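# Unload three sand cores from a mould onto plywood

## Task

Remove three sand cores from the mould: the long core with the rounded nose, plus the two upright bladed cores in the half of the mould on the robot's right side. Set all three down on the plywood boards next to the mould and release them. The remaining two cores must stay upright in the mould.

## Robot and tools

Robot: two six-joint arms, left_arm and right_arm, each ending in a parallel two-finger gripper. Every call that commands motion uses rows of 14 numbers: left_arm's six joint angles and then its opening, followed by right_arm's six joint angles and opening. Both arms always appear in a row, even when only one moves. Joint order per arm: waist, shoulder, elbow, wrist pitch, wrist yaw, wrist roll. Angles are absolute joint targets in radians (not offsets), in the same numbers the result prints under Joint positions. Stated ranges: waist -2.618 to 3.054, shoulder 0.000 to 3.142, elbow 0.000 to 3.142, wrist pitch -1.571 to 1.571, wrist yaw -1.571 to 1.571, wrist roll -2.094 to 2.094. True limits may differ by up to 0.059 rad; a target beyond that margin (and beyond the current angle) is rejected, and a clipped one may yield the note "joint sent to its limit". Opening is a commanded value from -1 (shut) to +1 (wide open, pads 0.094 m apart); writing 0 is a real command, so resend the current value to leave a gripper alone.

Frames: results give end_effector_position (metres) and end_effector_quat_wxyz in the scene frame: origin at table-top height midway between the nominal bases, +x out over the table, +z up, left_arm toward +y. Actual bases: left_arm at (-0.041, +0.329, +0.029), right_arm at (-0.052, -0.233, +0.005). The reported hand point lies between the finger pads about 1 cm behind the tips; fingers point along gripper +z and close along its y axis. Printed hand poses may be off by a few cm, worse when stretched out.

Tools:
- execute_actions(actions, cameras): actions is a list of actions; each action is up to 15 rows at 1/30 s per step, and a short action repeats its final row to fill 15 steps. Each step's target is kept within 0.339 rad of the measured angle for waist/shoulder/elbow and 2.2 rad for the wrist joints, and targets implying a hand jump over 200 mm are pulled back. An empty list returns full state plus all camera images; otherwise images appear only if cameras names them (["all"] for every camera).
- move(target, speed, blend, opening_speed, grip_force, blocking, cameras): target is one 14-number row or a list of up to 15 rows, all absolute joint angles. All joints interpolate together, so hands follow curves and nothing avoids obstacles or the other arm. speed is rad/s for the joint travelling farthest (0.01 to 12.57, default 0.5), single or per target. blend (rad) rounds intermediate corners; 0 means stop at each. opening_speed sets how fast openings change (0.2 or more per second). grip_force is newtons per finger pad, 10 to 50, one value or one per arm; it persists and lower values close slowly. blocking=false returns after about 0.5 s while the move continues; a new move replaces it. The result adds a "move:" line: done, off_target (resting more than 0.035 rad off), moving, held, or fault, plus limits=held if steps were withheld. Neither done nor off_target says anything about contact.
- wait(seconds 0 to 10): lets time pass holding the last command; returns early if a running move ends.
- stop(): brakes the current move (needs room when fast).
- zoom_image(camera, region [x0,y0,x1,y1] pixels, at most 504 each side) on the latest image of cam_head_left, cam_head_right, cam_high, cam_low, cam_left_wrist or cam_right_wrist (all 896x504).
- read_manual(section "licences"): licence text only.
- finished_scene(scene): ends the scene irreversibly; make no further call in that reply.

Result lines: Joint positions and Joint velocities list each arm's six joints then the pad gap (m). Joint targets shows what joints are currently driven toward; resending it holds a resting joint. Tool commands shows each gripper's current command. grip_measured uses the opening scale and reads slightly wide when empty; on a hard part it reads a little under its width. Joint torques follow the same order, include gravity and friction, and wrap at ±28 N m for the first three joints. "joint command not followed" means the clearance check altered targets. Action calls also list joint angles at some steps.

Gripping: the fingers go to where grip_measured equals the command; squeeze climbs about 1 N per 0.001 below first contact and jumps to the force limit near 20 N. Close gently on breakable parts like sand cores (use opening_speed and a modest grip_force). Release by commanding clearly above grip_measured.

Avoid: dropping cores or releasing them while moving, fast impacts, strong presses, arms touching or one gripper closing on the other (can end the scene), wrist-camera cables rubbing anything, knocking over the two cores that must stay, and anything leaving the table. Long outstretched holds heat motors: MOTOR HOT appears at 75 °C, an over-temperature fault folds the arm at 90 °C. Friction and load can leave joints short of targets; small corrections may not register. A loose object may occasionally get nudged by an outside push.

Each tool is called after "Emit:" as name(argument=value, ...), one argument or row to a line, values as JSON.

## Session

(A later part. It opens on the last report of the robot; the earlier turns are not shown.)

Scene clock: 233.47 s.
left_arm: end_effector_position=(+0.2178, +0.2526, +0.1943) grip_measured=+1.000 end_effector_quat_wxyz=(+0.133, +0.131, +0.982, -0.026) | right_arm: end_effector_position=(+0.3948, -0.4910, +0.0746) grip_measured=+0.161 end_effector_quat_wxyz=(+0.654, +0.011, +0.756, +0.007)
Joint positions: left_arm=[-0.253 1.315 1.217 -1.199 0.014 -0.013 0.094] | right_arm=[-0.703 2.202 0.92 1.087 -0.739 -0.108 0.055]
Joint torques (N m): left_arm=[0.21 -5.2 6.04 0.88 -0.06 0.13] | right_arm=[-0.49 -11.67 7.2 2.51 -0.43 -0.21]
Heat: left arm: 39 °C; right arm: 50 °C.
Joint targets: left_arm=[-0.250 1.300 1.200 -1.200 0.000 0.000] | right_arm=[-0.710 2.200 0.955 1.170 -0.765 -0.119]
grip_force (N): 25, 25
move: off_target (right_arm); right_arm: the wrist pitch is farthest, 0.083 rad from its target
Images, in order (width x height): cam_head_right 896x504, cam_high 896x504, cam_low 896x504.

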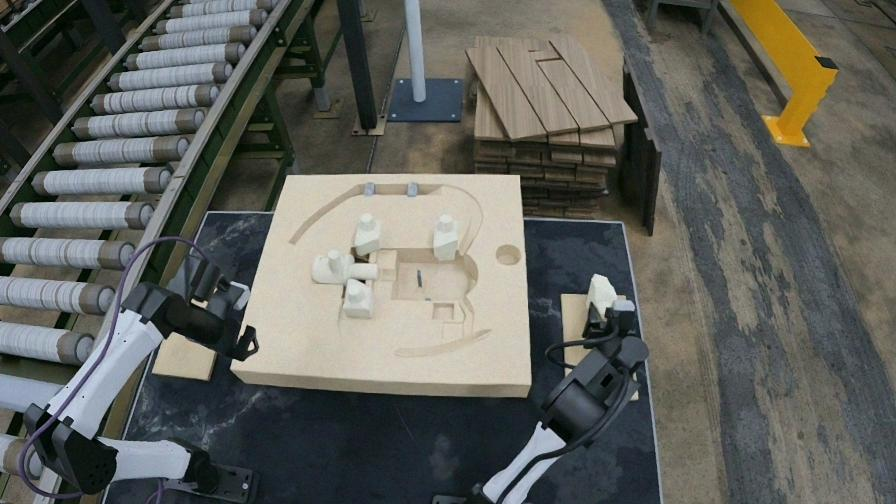

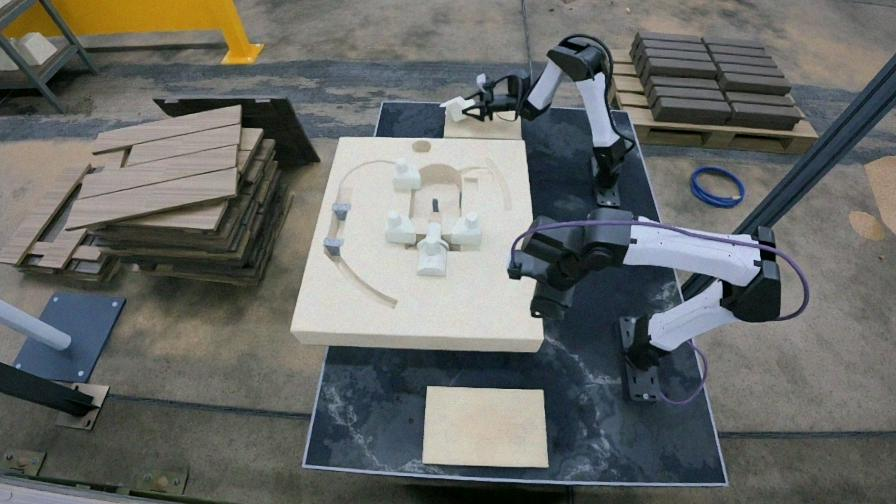

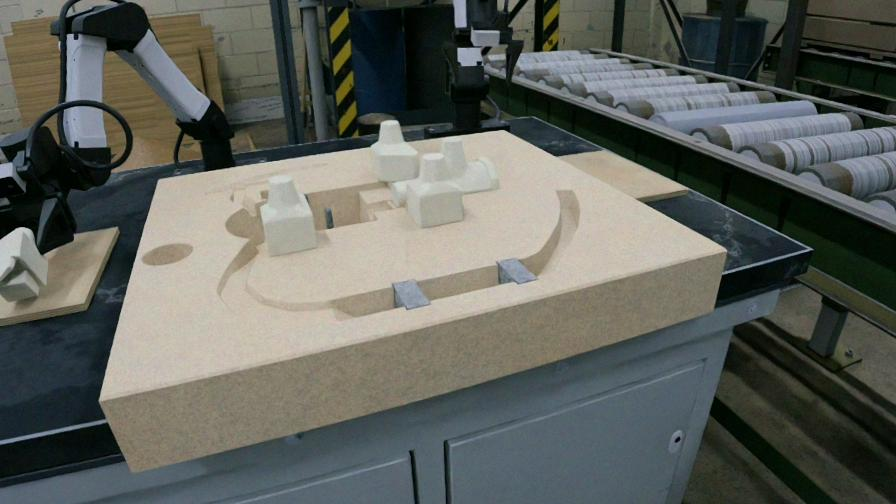

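Emit:
move(
  target=[-0.25,1.3,1.2,-1.2,0,0,1,-0.71,2.275,0.955,1.25,-0.765,-0.119,-0.2],
  speed=0.08,
  grip_force=12,
  cameras=["cam_high","cam_low"],
)

Emit:
zoom_image(
  camera="cam_high",
  region=[380, 50, 580, 170],
)

Emit:
zoom_image(
  camera="cam_low",
  region=[0, 120, 160, 340],
)

Scene clock: 240.07 s.
left_arm: end_effector_position=(+0.2178, +0.2526, +0.1943) grip_measured=+1.000 end_effector_quat_wxyz=(+0.133, +0.131, +0.982, -0.026) | right_arm: end_effector_position=(+0.3949, -0.4902, +0.0615) grip_measured=+0.164 end_effector_quat_wxyz=(+0.662, +0.003, +0.749, +0.001)
Joint positions: left_arm=[-0.253 1.315 1.217 -1.199 0.014 -0.013 0.094] | right_arm=[-0.703 2.269 0.92 1.181 -0.744 -0.109 0.055]
Joint torques (N m): left_arm=[0.23 -5.19 6.04 0.86 -0.06 0.12] | right_arm=[-0.34 -11.02 7.04 2.35 -0.33 -0.16]
Heat: left arm: 39 °C; right arm: 49 °C.
Joint targets: left_arm=[-0.250 1.300 1.200 -1.200 0.000 0.000] | right_arm=[-0.710 2.275 0.955 1.250 -0.765 -0.119]
grip_force (N): 12, 12
move: off_target (right_arm); right_arm: the wrist pitch is farthest, 0.069 rad from its target
Images, in order (width x height): cam_high 896x504, cam_low 896x504.

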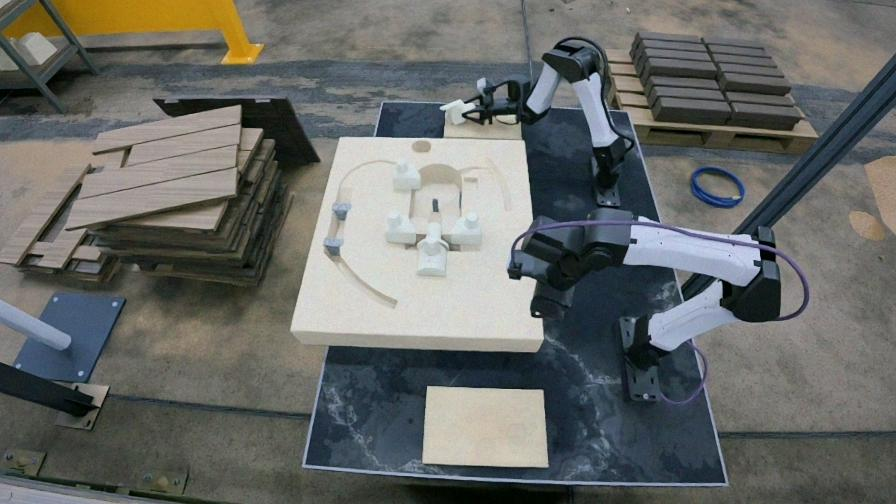

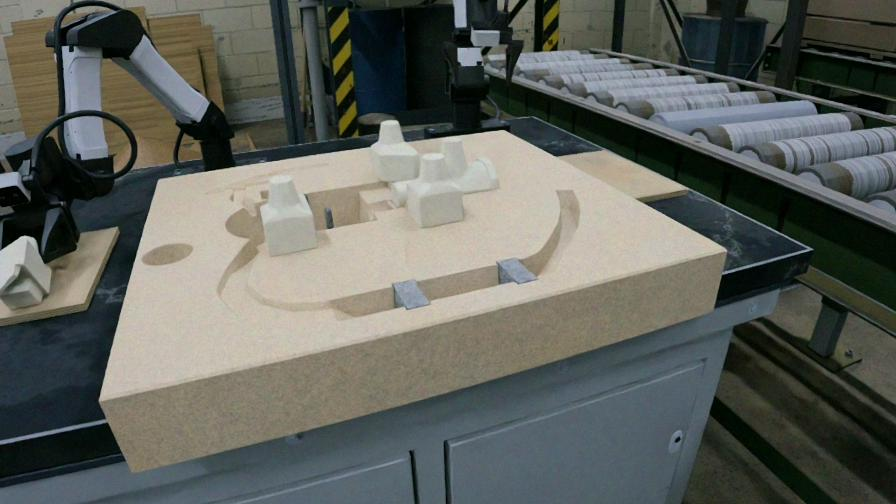

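Scaled by 2.520 from the camera's 896x504 image, which has a finer 1280x720 frame.

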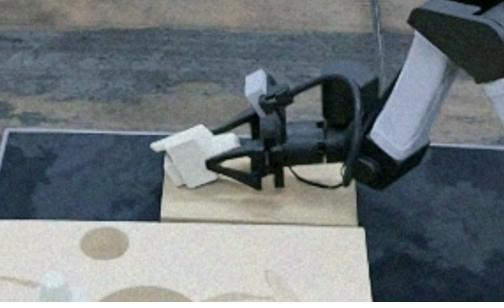

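Scaled by 2.291 from the camera's 896x504 image, which has a finer 1280x720 frame.

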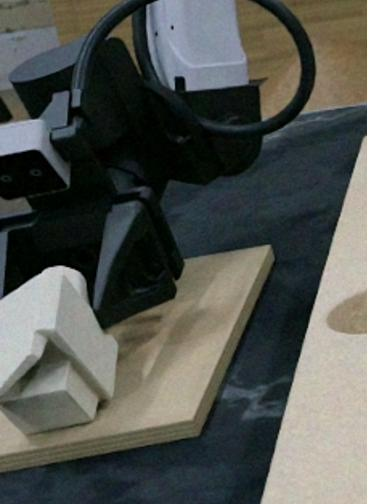

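Emit:
move(
  target=[-0.25,1.3,1.2,-1.2,0,0,1,-0.71,2.345,0.955,1.34,-0.765,-0.119,-0.2],
  speed=0.08,
  cameras=["cam_high","cam_low","cam_right_wrist"],
)

Emit:
zoom_image(
  camera="cam_high",
  region=[380, 50, 580, 170],
)

Emit:
zoom_image(
  camera="cam_low",
  region=[0, 120, 160, 340],
)

Scene clock: 245.57 s.
left_arm: end_effector_position=(+0.2178, +0.2526, +0.1943) grip_measured=+1.000 end_effector_quat_wxyz=(+0.133, +0.131, +0.982, -0.026) | right_arm: end_effector_position=(+0.3967, -0.4897, +0.0578) grip_measured=+0.164 end_effector_quat_wxyz=(+0.679, -0.015, +0.734, -0.010)
Joint positions: left_arm=[-0.253 1.315 1.217 -1.199 0.014 -0.013 0.094] | right_arm=[-0.703 2.329 0.932 1.291 -0.756 -0.109 0.055]
Joint torques (N m): left_arm=[0.23 -5.24 6.02 0.87 -0.07 0.14] | right_arm=[-0.4 -10.07 5.82 2.18 -0.14 -0.15]
Heat: left arm: 38 °C; right arm: 49 °C.
Joint targets: left_arm=[-0.250 1.300 1.200 -1.200 0.000 0.000] | right_arm=[-0.710 2.345 0.955 1.340 -0.765 -0.119]
grip_force (N): 12, 12
move: off_target (right_arm); right_arm: the wrist pitch is farthest, 0.049 rad from its target
Images, in order (width x height): cam_high 896x504, cam_low 896x504, cam_right_wrist 896x504.

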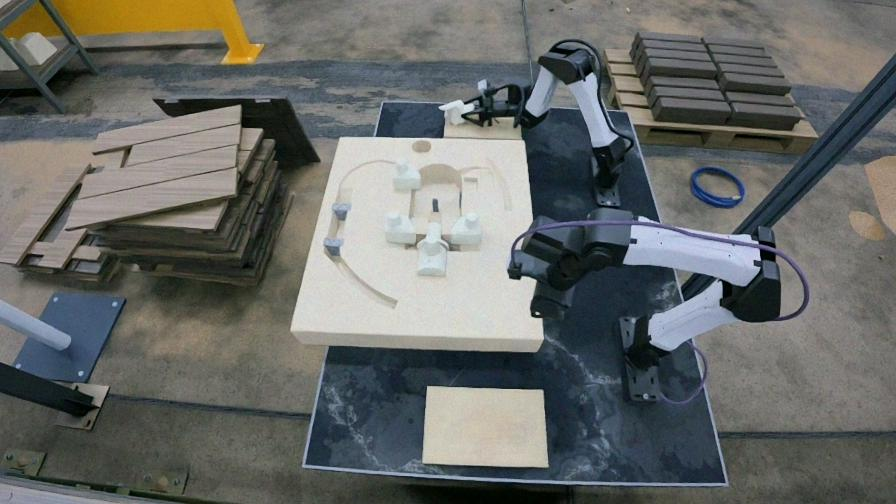

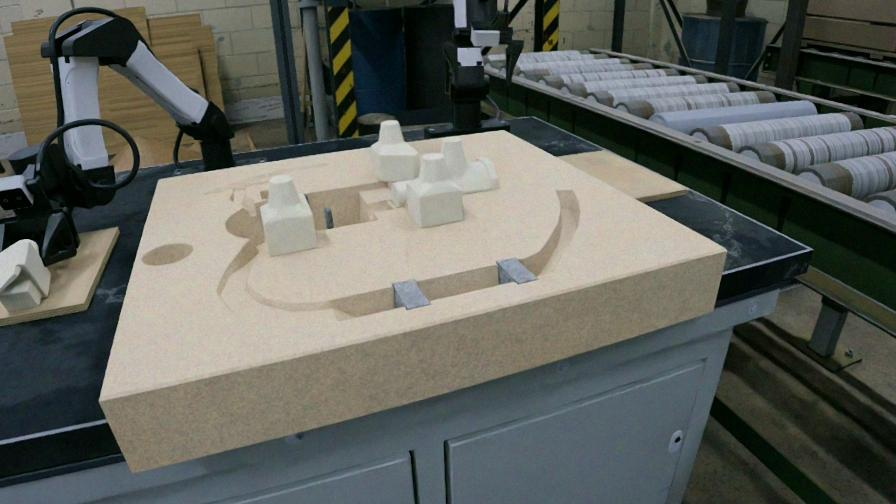

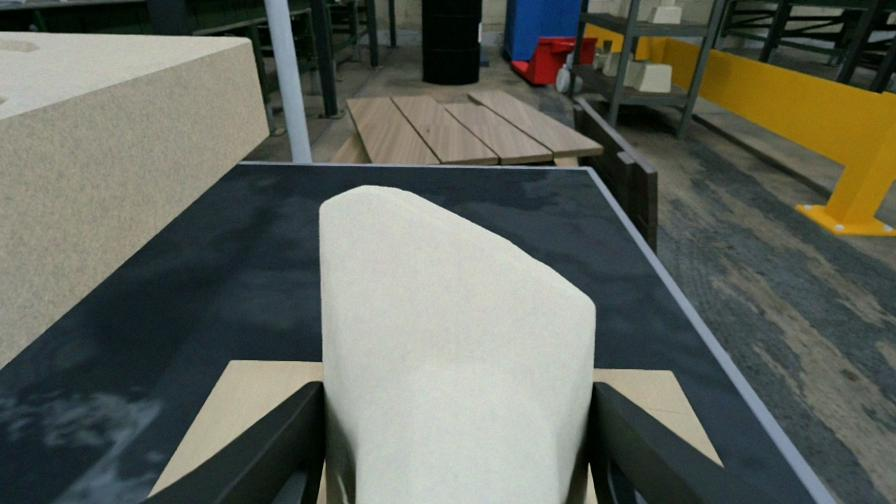

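Scaled by 2.520 from the camera's 896x504 image, which has a finer 1280x720 frame.

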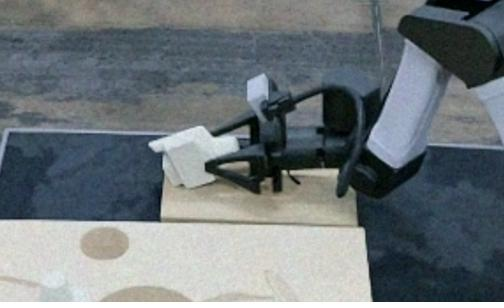

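Scaled by 2.291 from the camera's 896x504 image, which has a finer 1280x720 frame.

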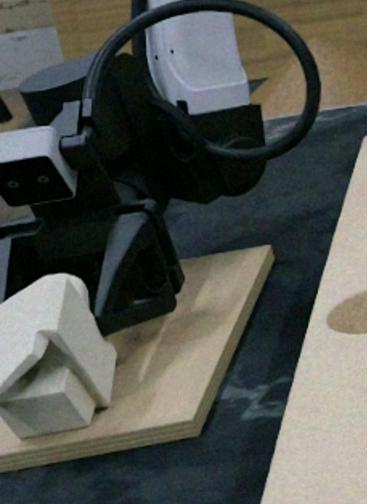

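Emit:
move(
  target=[-0.25,1.3,1.2,-1.2,0,0,1,-0.71,2.40,0.955,1.435,-0.765,-0.119,-0.2],
  speed=0.08,
  cameras=["cam_high","cam_low","cam_right_wrist"],
)

Emit:
zoom_image(
  camera="cam_high",
  region=[380, 50, 580, 170],
)

Emit:
zoom_image(
  camera="cam_low",
  region=[0, 120, 160, 340],
)

Scene clock: 255.83 s.
left_arm: end_effector_position=(+0.2178, +0.2526, +0.1943) grip_measured=+1.000 end_effector_quat_wxyz=(+0.133, +0.131, +0.982, -0.026) | right_arm: end_effector_position=(+0.3969, -0.4897, +0.0551) grip_measured=+0.164 end_effector_quat_wxyz=(+0.689, -0.027, +0.724, -0.016)
Joint positions: left_arm=[-0.253 1.315 1.217 -1.199 0.014 -0.013 0.094] | right_arm=[-0.706 2.369 0.942 1.357 -0.769 -0.109 0.055]
Joint torques (N m): left_arm=[0.13 -5.24 6.02 0.85 -0.04 0.15] | right_arm=[-0.03 -8.9 4.9 2.45 -0.01 -0.19]
Heat: left arm: 38 °C; right arm: 47 °C.
Joint targets: left_arm=[-0.250 1.300 1.200 -1.200 0.000 0.000] | right_arm=[-0.710 2.400 0.955 1.435 -0.765 -0.119]
grip_force (N): 12, 12
move: off_target (right_arm); right_arm: the wrist pitch is farthest, 0.078 rad from its target
Images, in order (width x height): cam_high 896x504, cam_low 896x504, cam_right_wrist 896x504.

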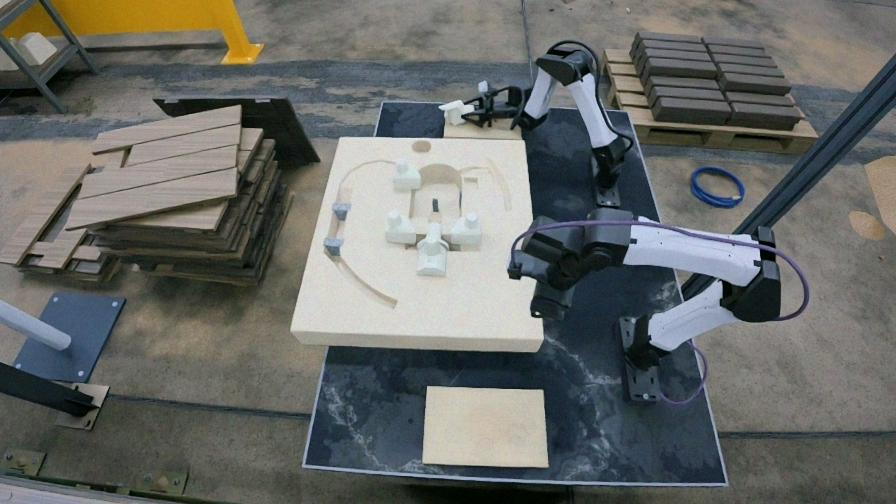

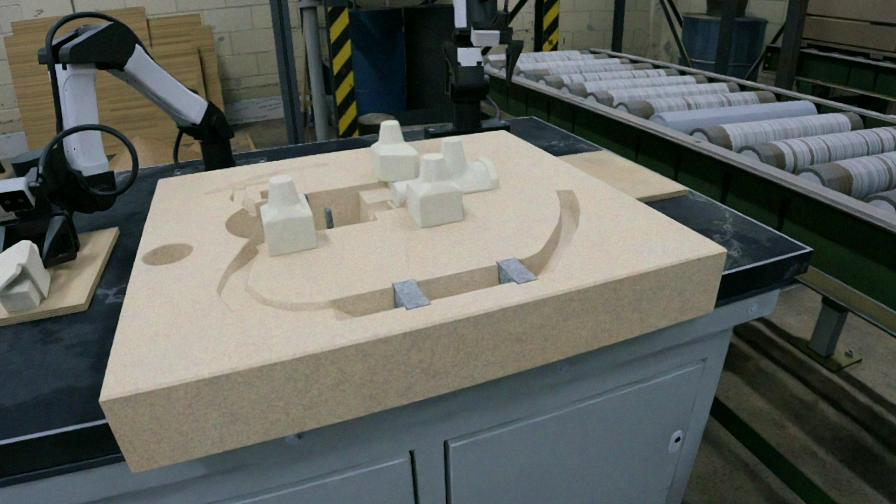

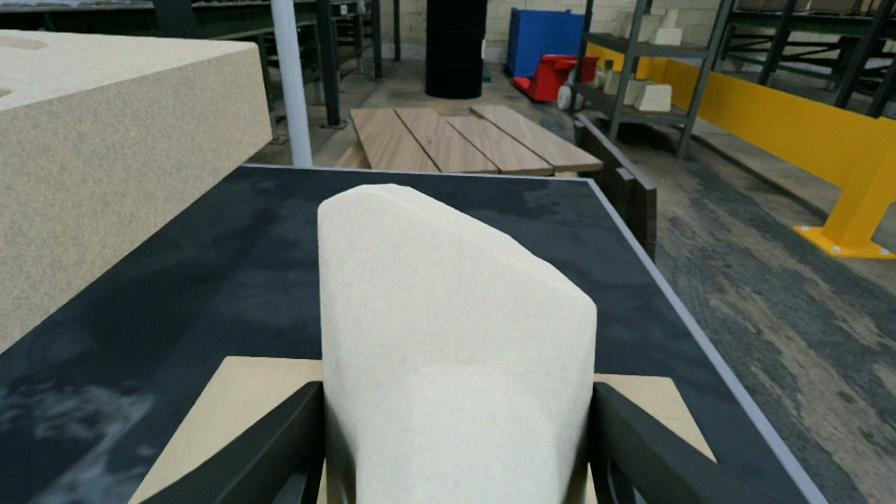

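Scaled by 2.520 from the camera's 896x504 image, which has a finer 1280x720 frame.

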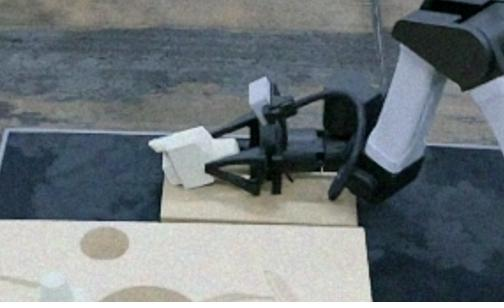

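Scaled by 2.291 from the camera's 896x504 image, which has a finer 1280x720 frame.

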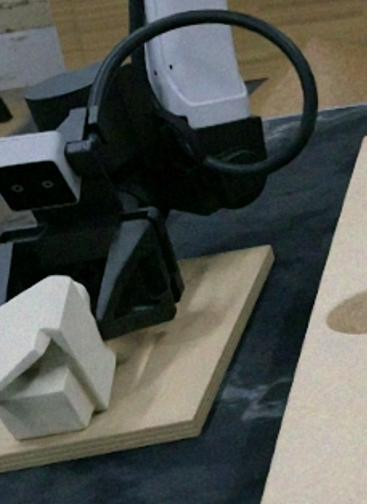

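Emit:
move(
  target=[-0.25,1.3,1.2,-1.2,0,0,1,-0.71,2.39,0.955,1.42,-0.765,-0.119,0.3],
  opening_speed=0.2,
  cameras=["cam_high","cam_low","cam_right_wrist"],
)

Emit:
zoom_image(
  camera="cam_high",
  region=[380, 50, 580, 170],
)

Emit:
zoom_image(
  camera="cam_low",
  region=[0, 120, 160, 340],
)

Scene clock: 262.57 s.
left_arm: end_effector_position=(+0.2178, +0.2526, +0.1943) grip_measured=+1.000 end_effector_quat_wxyz=(+0.133, +0.131, +0.982, -0.026) | right_arm: end_effector_position=(+0.3963, -0.4908, +0.0531) grip_measured=+0.298 end_effector_quat_wxyz=(+0.687, -0.024, +0.726, -0.016)
Joint positions: left_arm=[-0.253 1.315 1.217 -1.199 0.014 -0.013 0.094] | right_arm=[-0.708 2.372 0.942 1.354 -0.766 -0.109 0.061]
Joint torques (N m): left_arm=[0.21 -5.2 6 0.86 -0.05 0.15] | right_arm=[0.17 -10.22 4.74 2.35 -0.03 -0.14]
Heat: left arm: 38 °C; right arm: 47 °C.
Joint targets: left_arm=[-0.250 1.300 1.200 -1.200 0.000 0.000] | right_arm=[-0.710 2.390 0.955 1.420 -0.765 -0.119]
grip_force (N): 12, 12
move: off_target (right_arm); right_arm: the wrist pitch is farthest, 0.066 rad from its target
Images, in order (width x height): cam_high 896x504, cam_low 896x504, cam_right_wrist 896x504.

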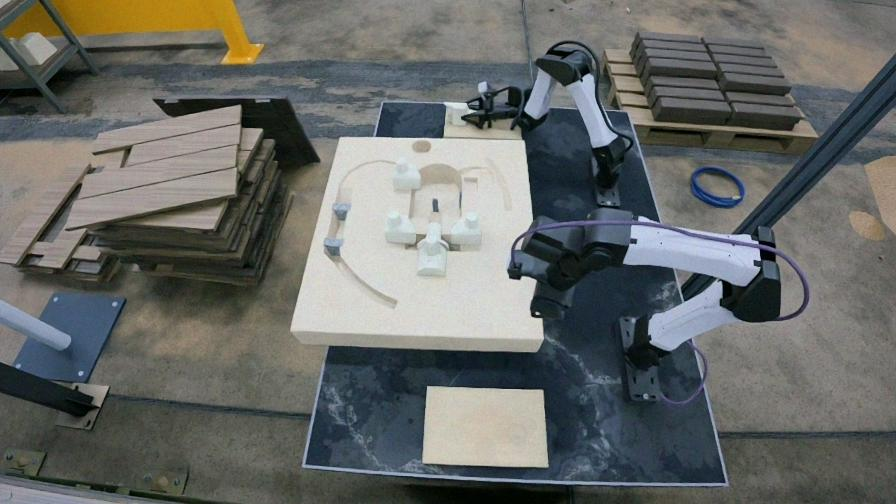

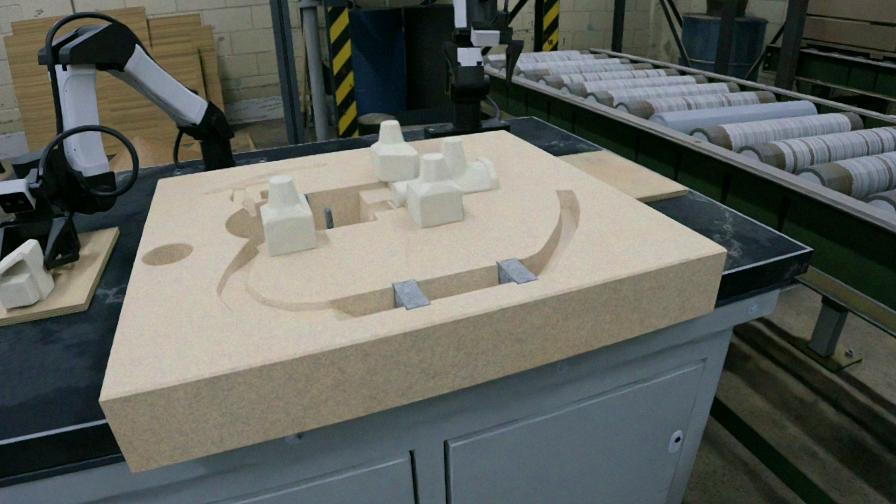

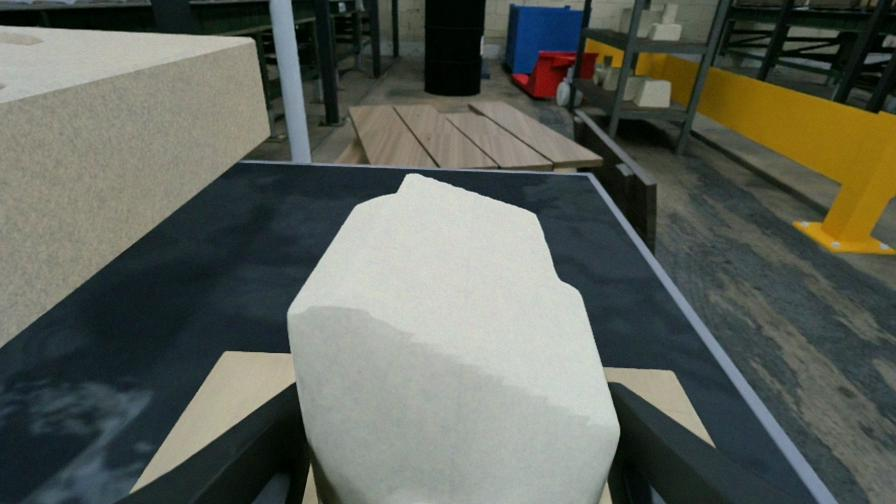

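Scaled by 2.520 from the camera's 896x504 image, which has a finer 1280x720 frame.

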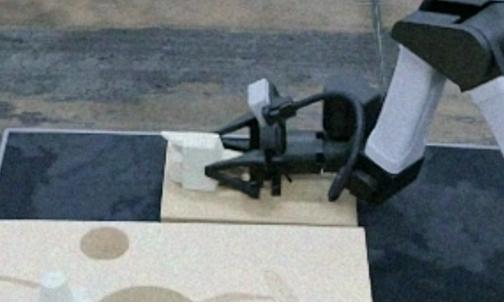

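Scaled by 2.291 from the camera's 896x504 image, which has a finer 1280x720 frame.

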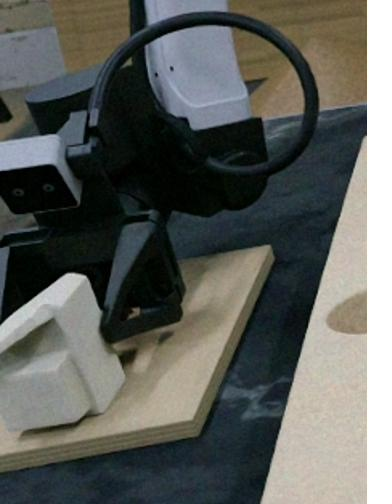

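Emit:
move(
  target=[
    [-0.25,1.3,1.2,-1.2,0,0,1,-0.705,1.98,0.95,0.99,-0.755,-0.119,0.7],
    [-0.25,1.3,1.2,-1.2,0,0,1,-0.25,1.88,1.95,-0.7,0,0.15,0.9],
    [-0.25,1.3,1.2,-1.2,0,0,1,0.293,1.973,2.065,-0.949,0.15,0.18,1],
  ],
  speed=[0.3,0.7,0.7],
  blend=[0.0,0.1,0],
  opening_speed=0.6,
  cameras=["all"],
)

Emit:
zoom_image(
  camera="cam_high",
  region=[380, 50, 580, 170],
)

Emit:
zoom_image(
  camera="cam_head_right",
  region=[500, 220, 700, 420],
)

Scene clock: 292.43 s.
left_arm: end_effector_position=(+0.2178, +0.2526, +0.1943) grip_measured=+1.000 end_effector_quat_wxyz=(+0.133, +0.131, +0.982, -0.026) | right_arm: end_effector_position=(+0.4588, -0.1295, +0.2561) grip_measured=+0.998 end_effector_quat_wxyz=(+0.354, -0.013, +0.935, +0.008)
Joint positions: left_arm=[-0.253 1.315 1.217 -1.199 0.014 -0.013 0.094] | right_arm=[0.297 1.958 2.038 -0.938 0.139 0.167 0.094]
Joint torques (N m): left_arm=[0.27 -5.22 6.05 0.88 -0.06 0.13] | right_arm=[-0.06 -10.06 8.55 1.34 0.17 0.07]
Motor temperatures (°C): left_arm=[23 38 38 31 22 23 25] | right_arm=[25 45 40 47 21 25 22]
Heat: left arm: 38 °C; right arm: 47 °C.
Joint targets: left_arm=[-0.250 1.300 1.200 -1.200 0.000 0.000] | right_arm=[0.293 1.973 2.065 -0.949 0.150 0.180]
grip_force (N): 12, 12
move: done; blend cut to 0 rad at target 2

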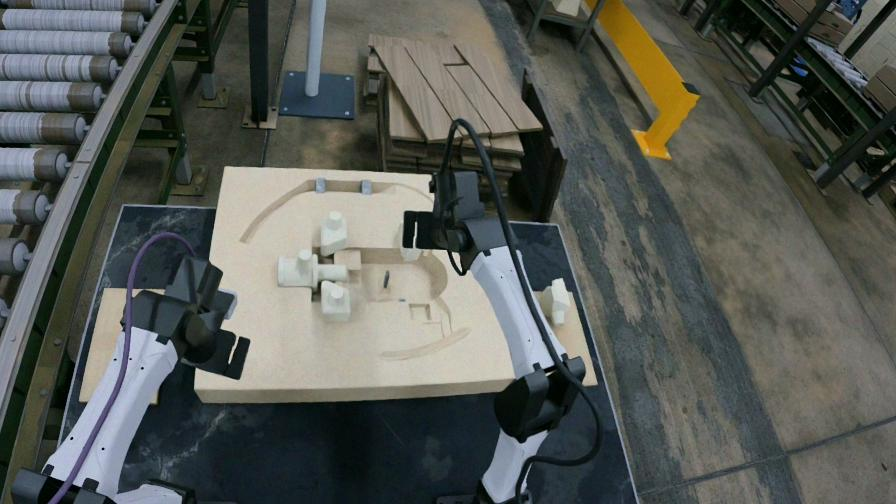

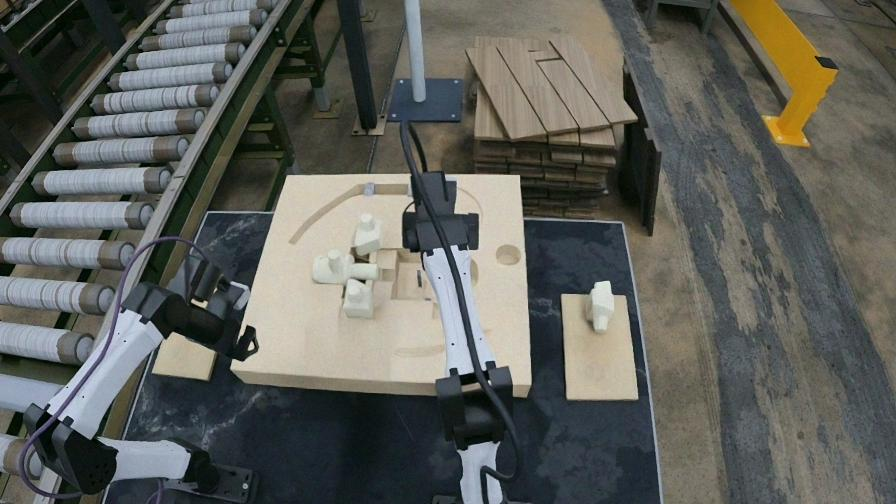

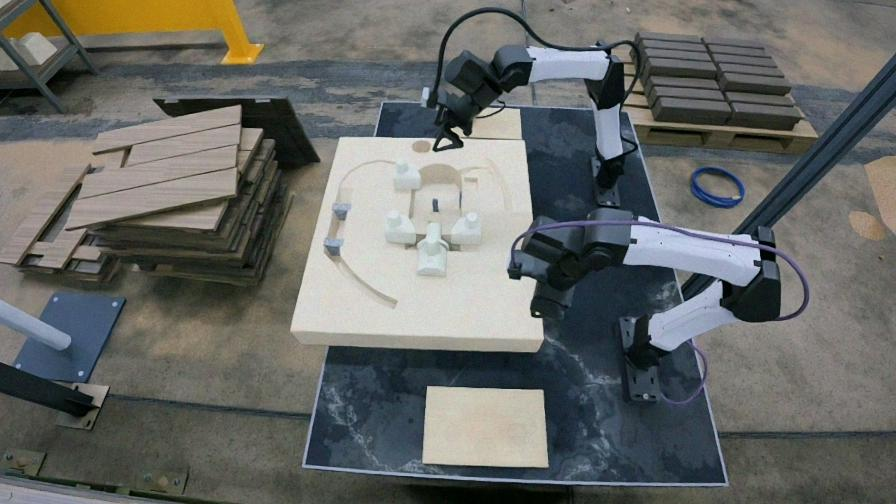

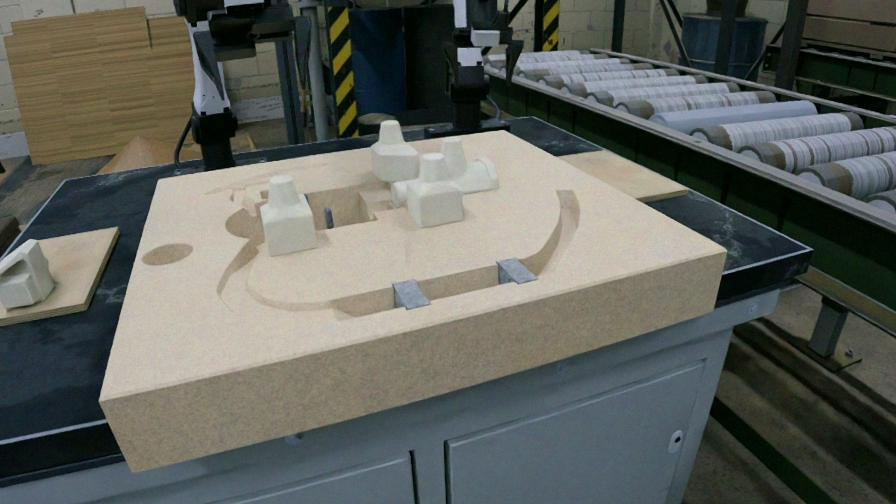

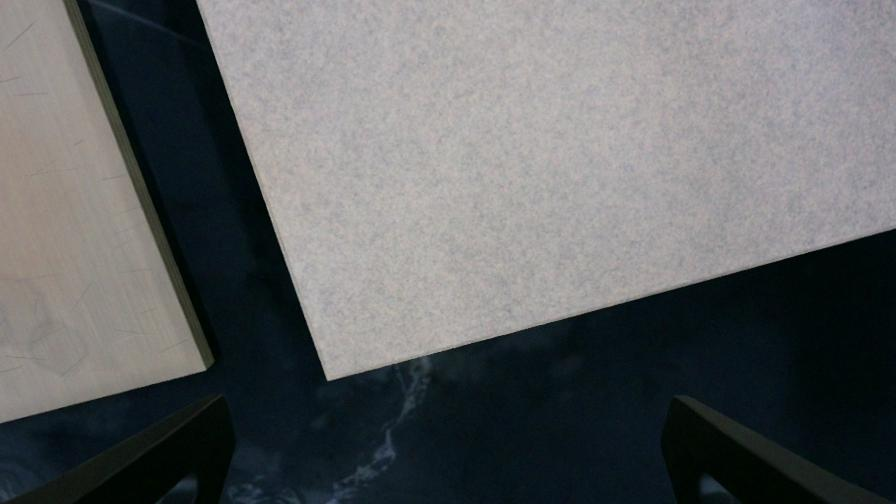

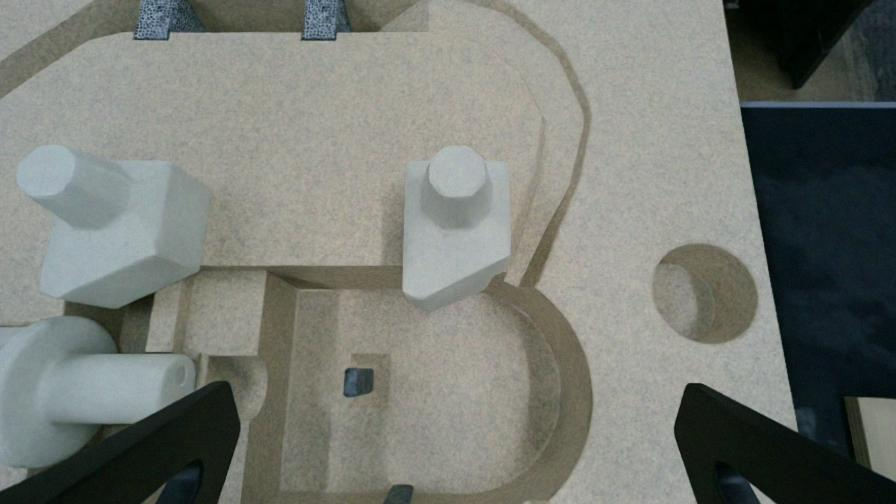

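Scaled by 2.520 from the camera's 896x504 image, which has a finer 1280x720 frame.

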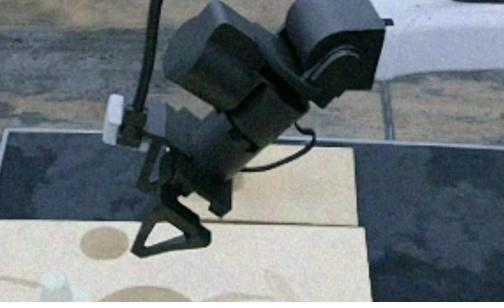

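Scaled by 2.520 from the camera's 896x504 image, which has a finer 1280x720 frame.

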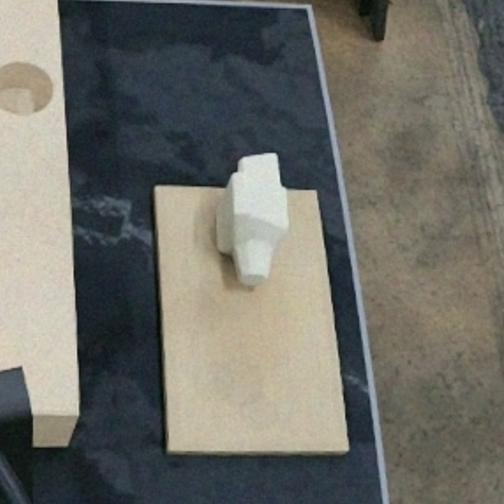

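Emit:
move(
  target=[
    [-0.25,1.3,1.2,-1.2,0,0,1,0.249,2.33,2.42,-0.913,0.139,0.165,1],
    [-0.25,1.3,1.2,-1.2,0,0,1,0.249,2.275,2.13,-0.68,0.139,0.165,1],
  ],
  speed=0.4,
  blend=[0.0,0],
  cameras=["cam_high","cam_low","cam_right_wrist"],
)

Emit:
zoom_image(
  camera="cam_high",
  region=[340, 90, 540, 230],
)

Emit:
zoom_image(
  camera="cam_low",
  region=[150, 80, 450, 300],
)

Scene clock: 308.87 s.
left_arm: end_effector_position=(+0.2178, +0.2526, +0.1943) grip_measured=+1.000 end_effector_quat_wxyz=(+0.133, +0.131, +0.982, -0.026) | right_arm: end_effector_position=(+0.5484, -0.1344, +0.1381) grip_measured=+0.998 end_effector_quat_wxyz=(+0.344, +0.006, +0.939, -0.002)
Joint positions: left_arm=[-0.253 1.315 1.217 -1.199 0.014 -0.013 0.094] | right_arm=[0.253 2.315 2.136 -0.701 0.139 0.167 0.094]
Joint torques (N m): left_arm=[0.17 -5.2 6.09 0.86 -0.06 0.15] | right_arm=[0.05 -19.19 6.26 1.62 0.06 -0.08]
Heat: left arm: 38 °C; right arm: 45 °C.
Joint targets: left_arm=[-0.250 1.300 1.200 -1.200 0.000 0.000] | right_arm=[0.249 2.275 2.130 -0.680 0.139 0.165]
grip_force (N): 12, 12
move: off_target (right_arm); right_arm: the shoulder is farthest, 0.040 rad from its target
Images, in order (width x height): cam_high 896x504, cam_low 896x504, cam_right_wrist 896x504.

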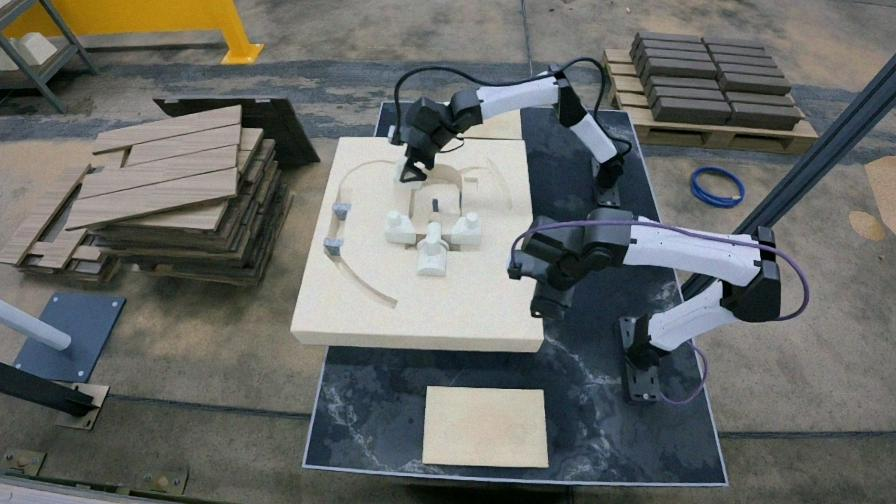

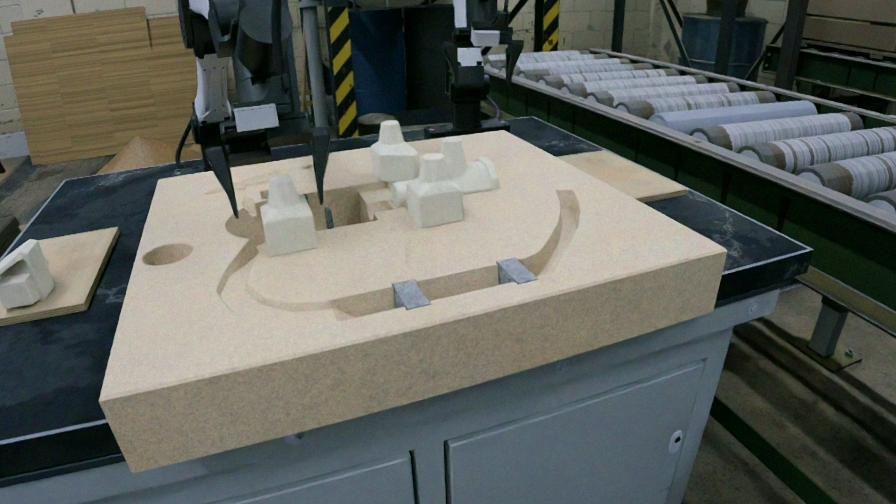

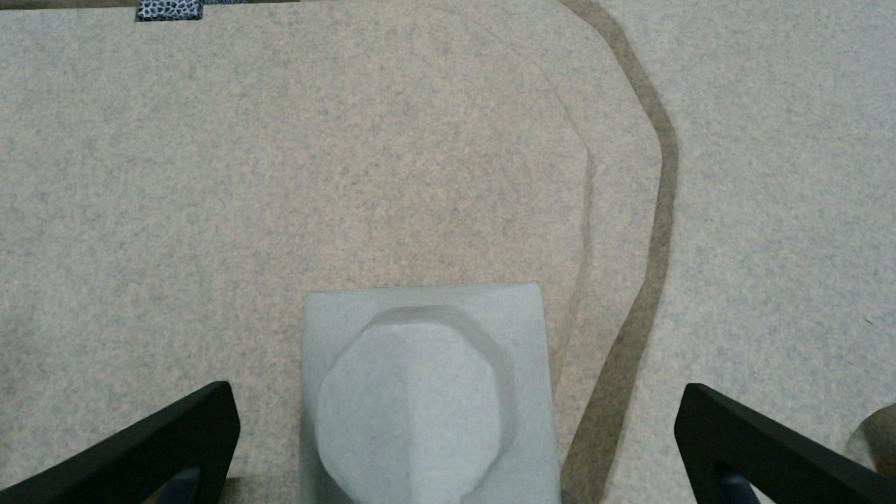

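Scaled by 2.520 from the camera's 896x504 image, which has a finer 1280x720 frame.

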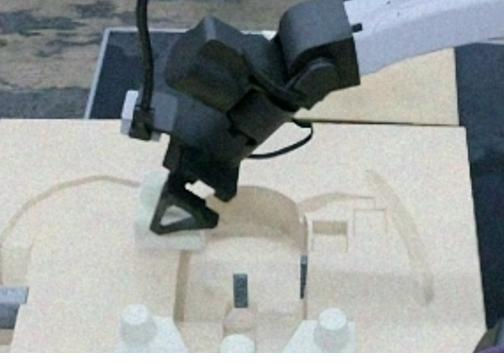

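Scaled by 1.680 from the camera's 896x504 image, which has a finer 1280x720 frame.

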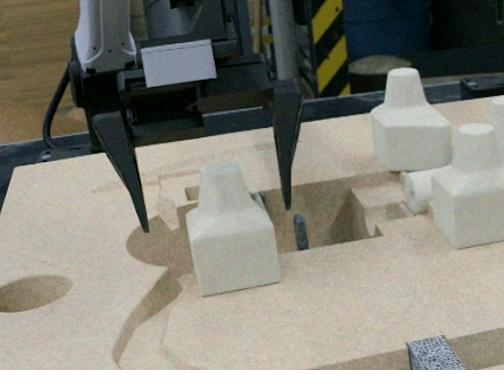

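Emit:
move(
  target=[
    [-0.25,1.3,1.2,-1.2,0,0,1,0.26,2.275,2.13,-0.68,0.149,0.175,1],
    [-0.25,1.3,1.2,-1.2,0,0,1,0.26,2.275,2.13,-0.68,0.149,0.175,-0.2],
  ],
  grip_force=25,
  opening_speed=0.6,
  cameras=["cam_right_wrist","cam_low"],
)

Scene clock: 316.00 s.
left_arm: end_effector_position=(+0.2178, +0.2526, +0.1943) grip_measured=+1.000 end_effector_quat_wxyz=(+0.133, +0.131, +0.982, -0.026) | right_arm: end_effector_position=(+0.5482, -0.1302, +0.1386) grip_measured=+0.145 end_effector_quat_wxyz=(+0.345, +0.003, +0.938, -0.001)
Joint positions: left_arm=[-0.253 1.315 1.217 -1.199 0.014 -0.013 0.094] | right_arm=[0.26 2.315 2.136 -0.698 0.139 0.167 0.054]
Joint torques (N m): left_arm=[0.23 -5.29 6.04 0.86 -0.05 0.13] | right_arm=[0.4 -19.21 6.39 1.63 0.17 0.05]
Motor temperatures (°C): left_arm=[23 37 38 31 22 23 25] | right_arm=[25 51 42 45 21 24 22]
Heat: left arm: 38 °C; right arm: 51 °C.
Joint targets: left_arm=[-0.250 1.300 1.200 -1.200 0.000 0.000] | right_arm=[0.260 2.275 2.130 -0.680 0.149 0.175]
grip_force (N): 25, 25
move: off_target (right_arm); target 2's new numbers were sent with right_arm's shoulder 0.040 rad from that target; right_arm: the shoulder is farthest, 0.040 rad from its target
Images, in order (width x height): cam_low 896x504, cam_right_wrist 896x504.

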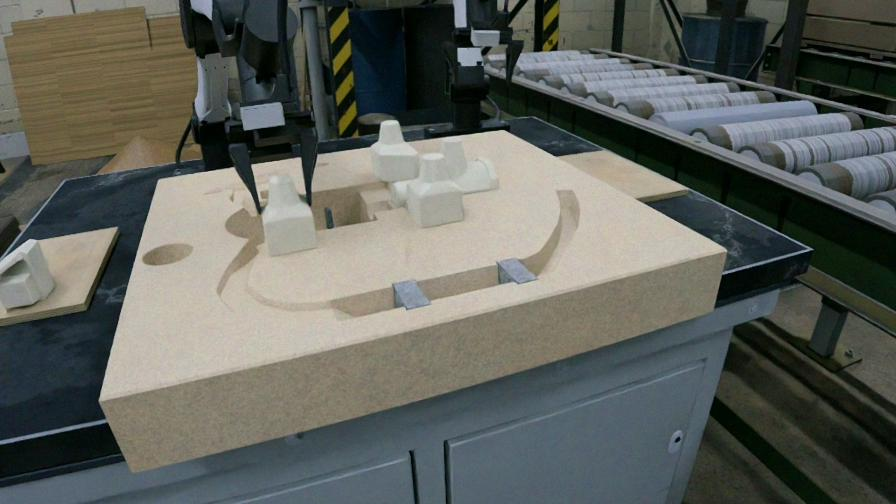

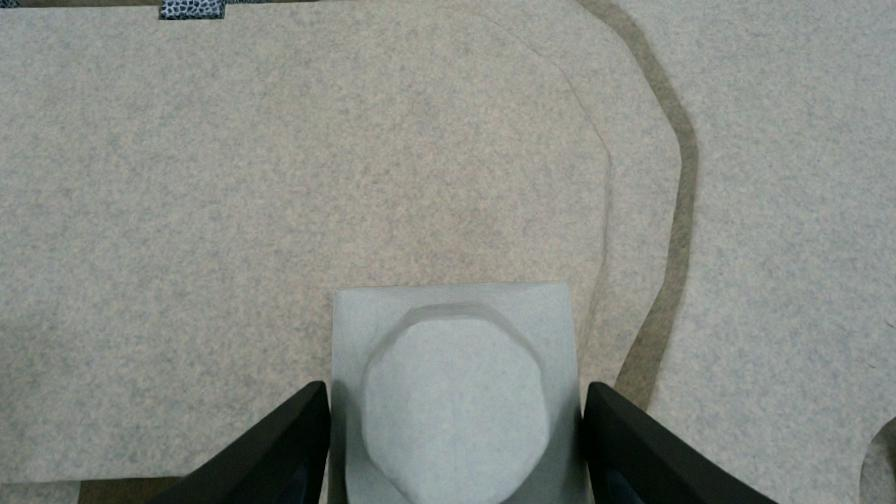

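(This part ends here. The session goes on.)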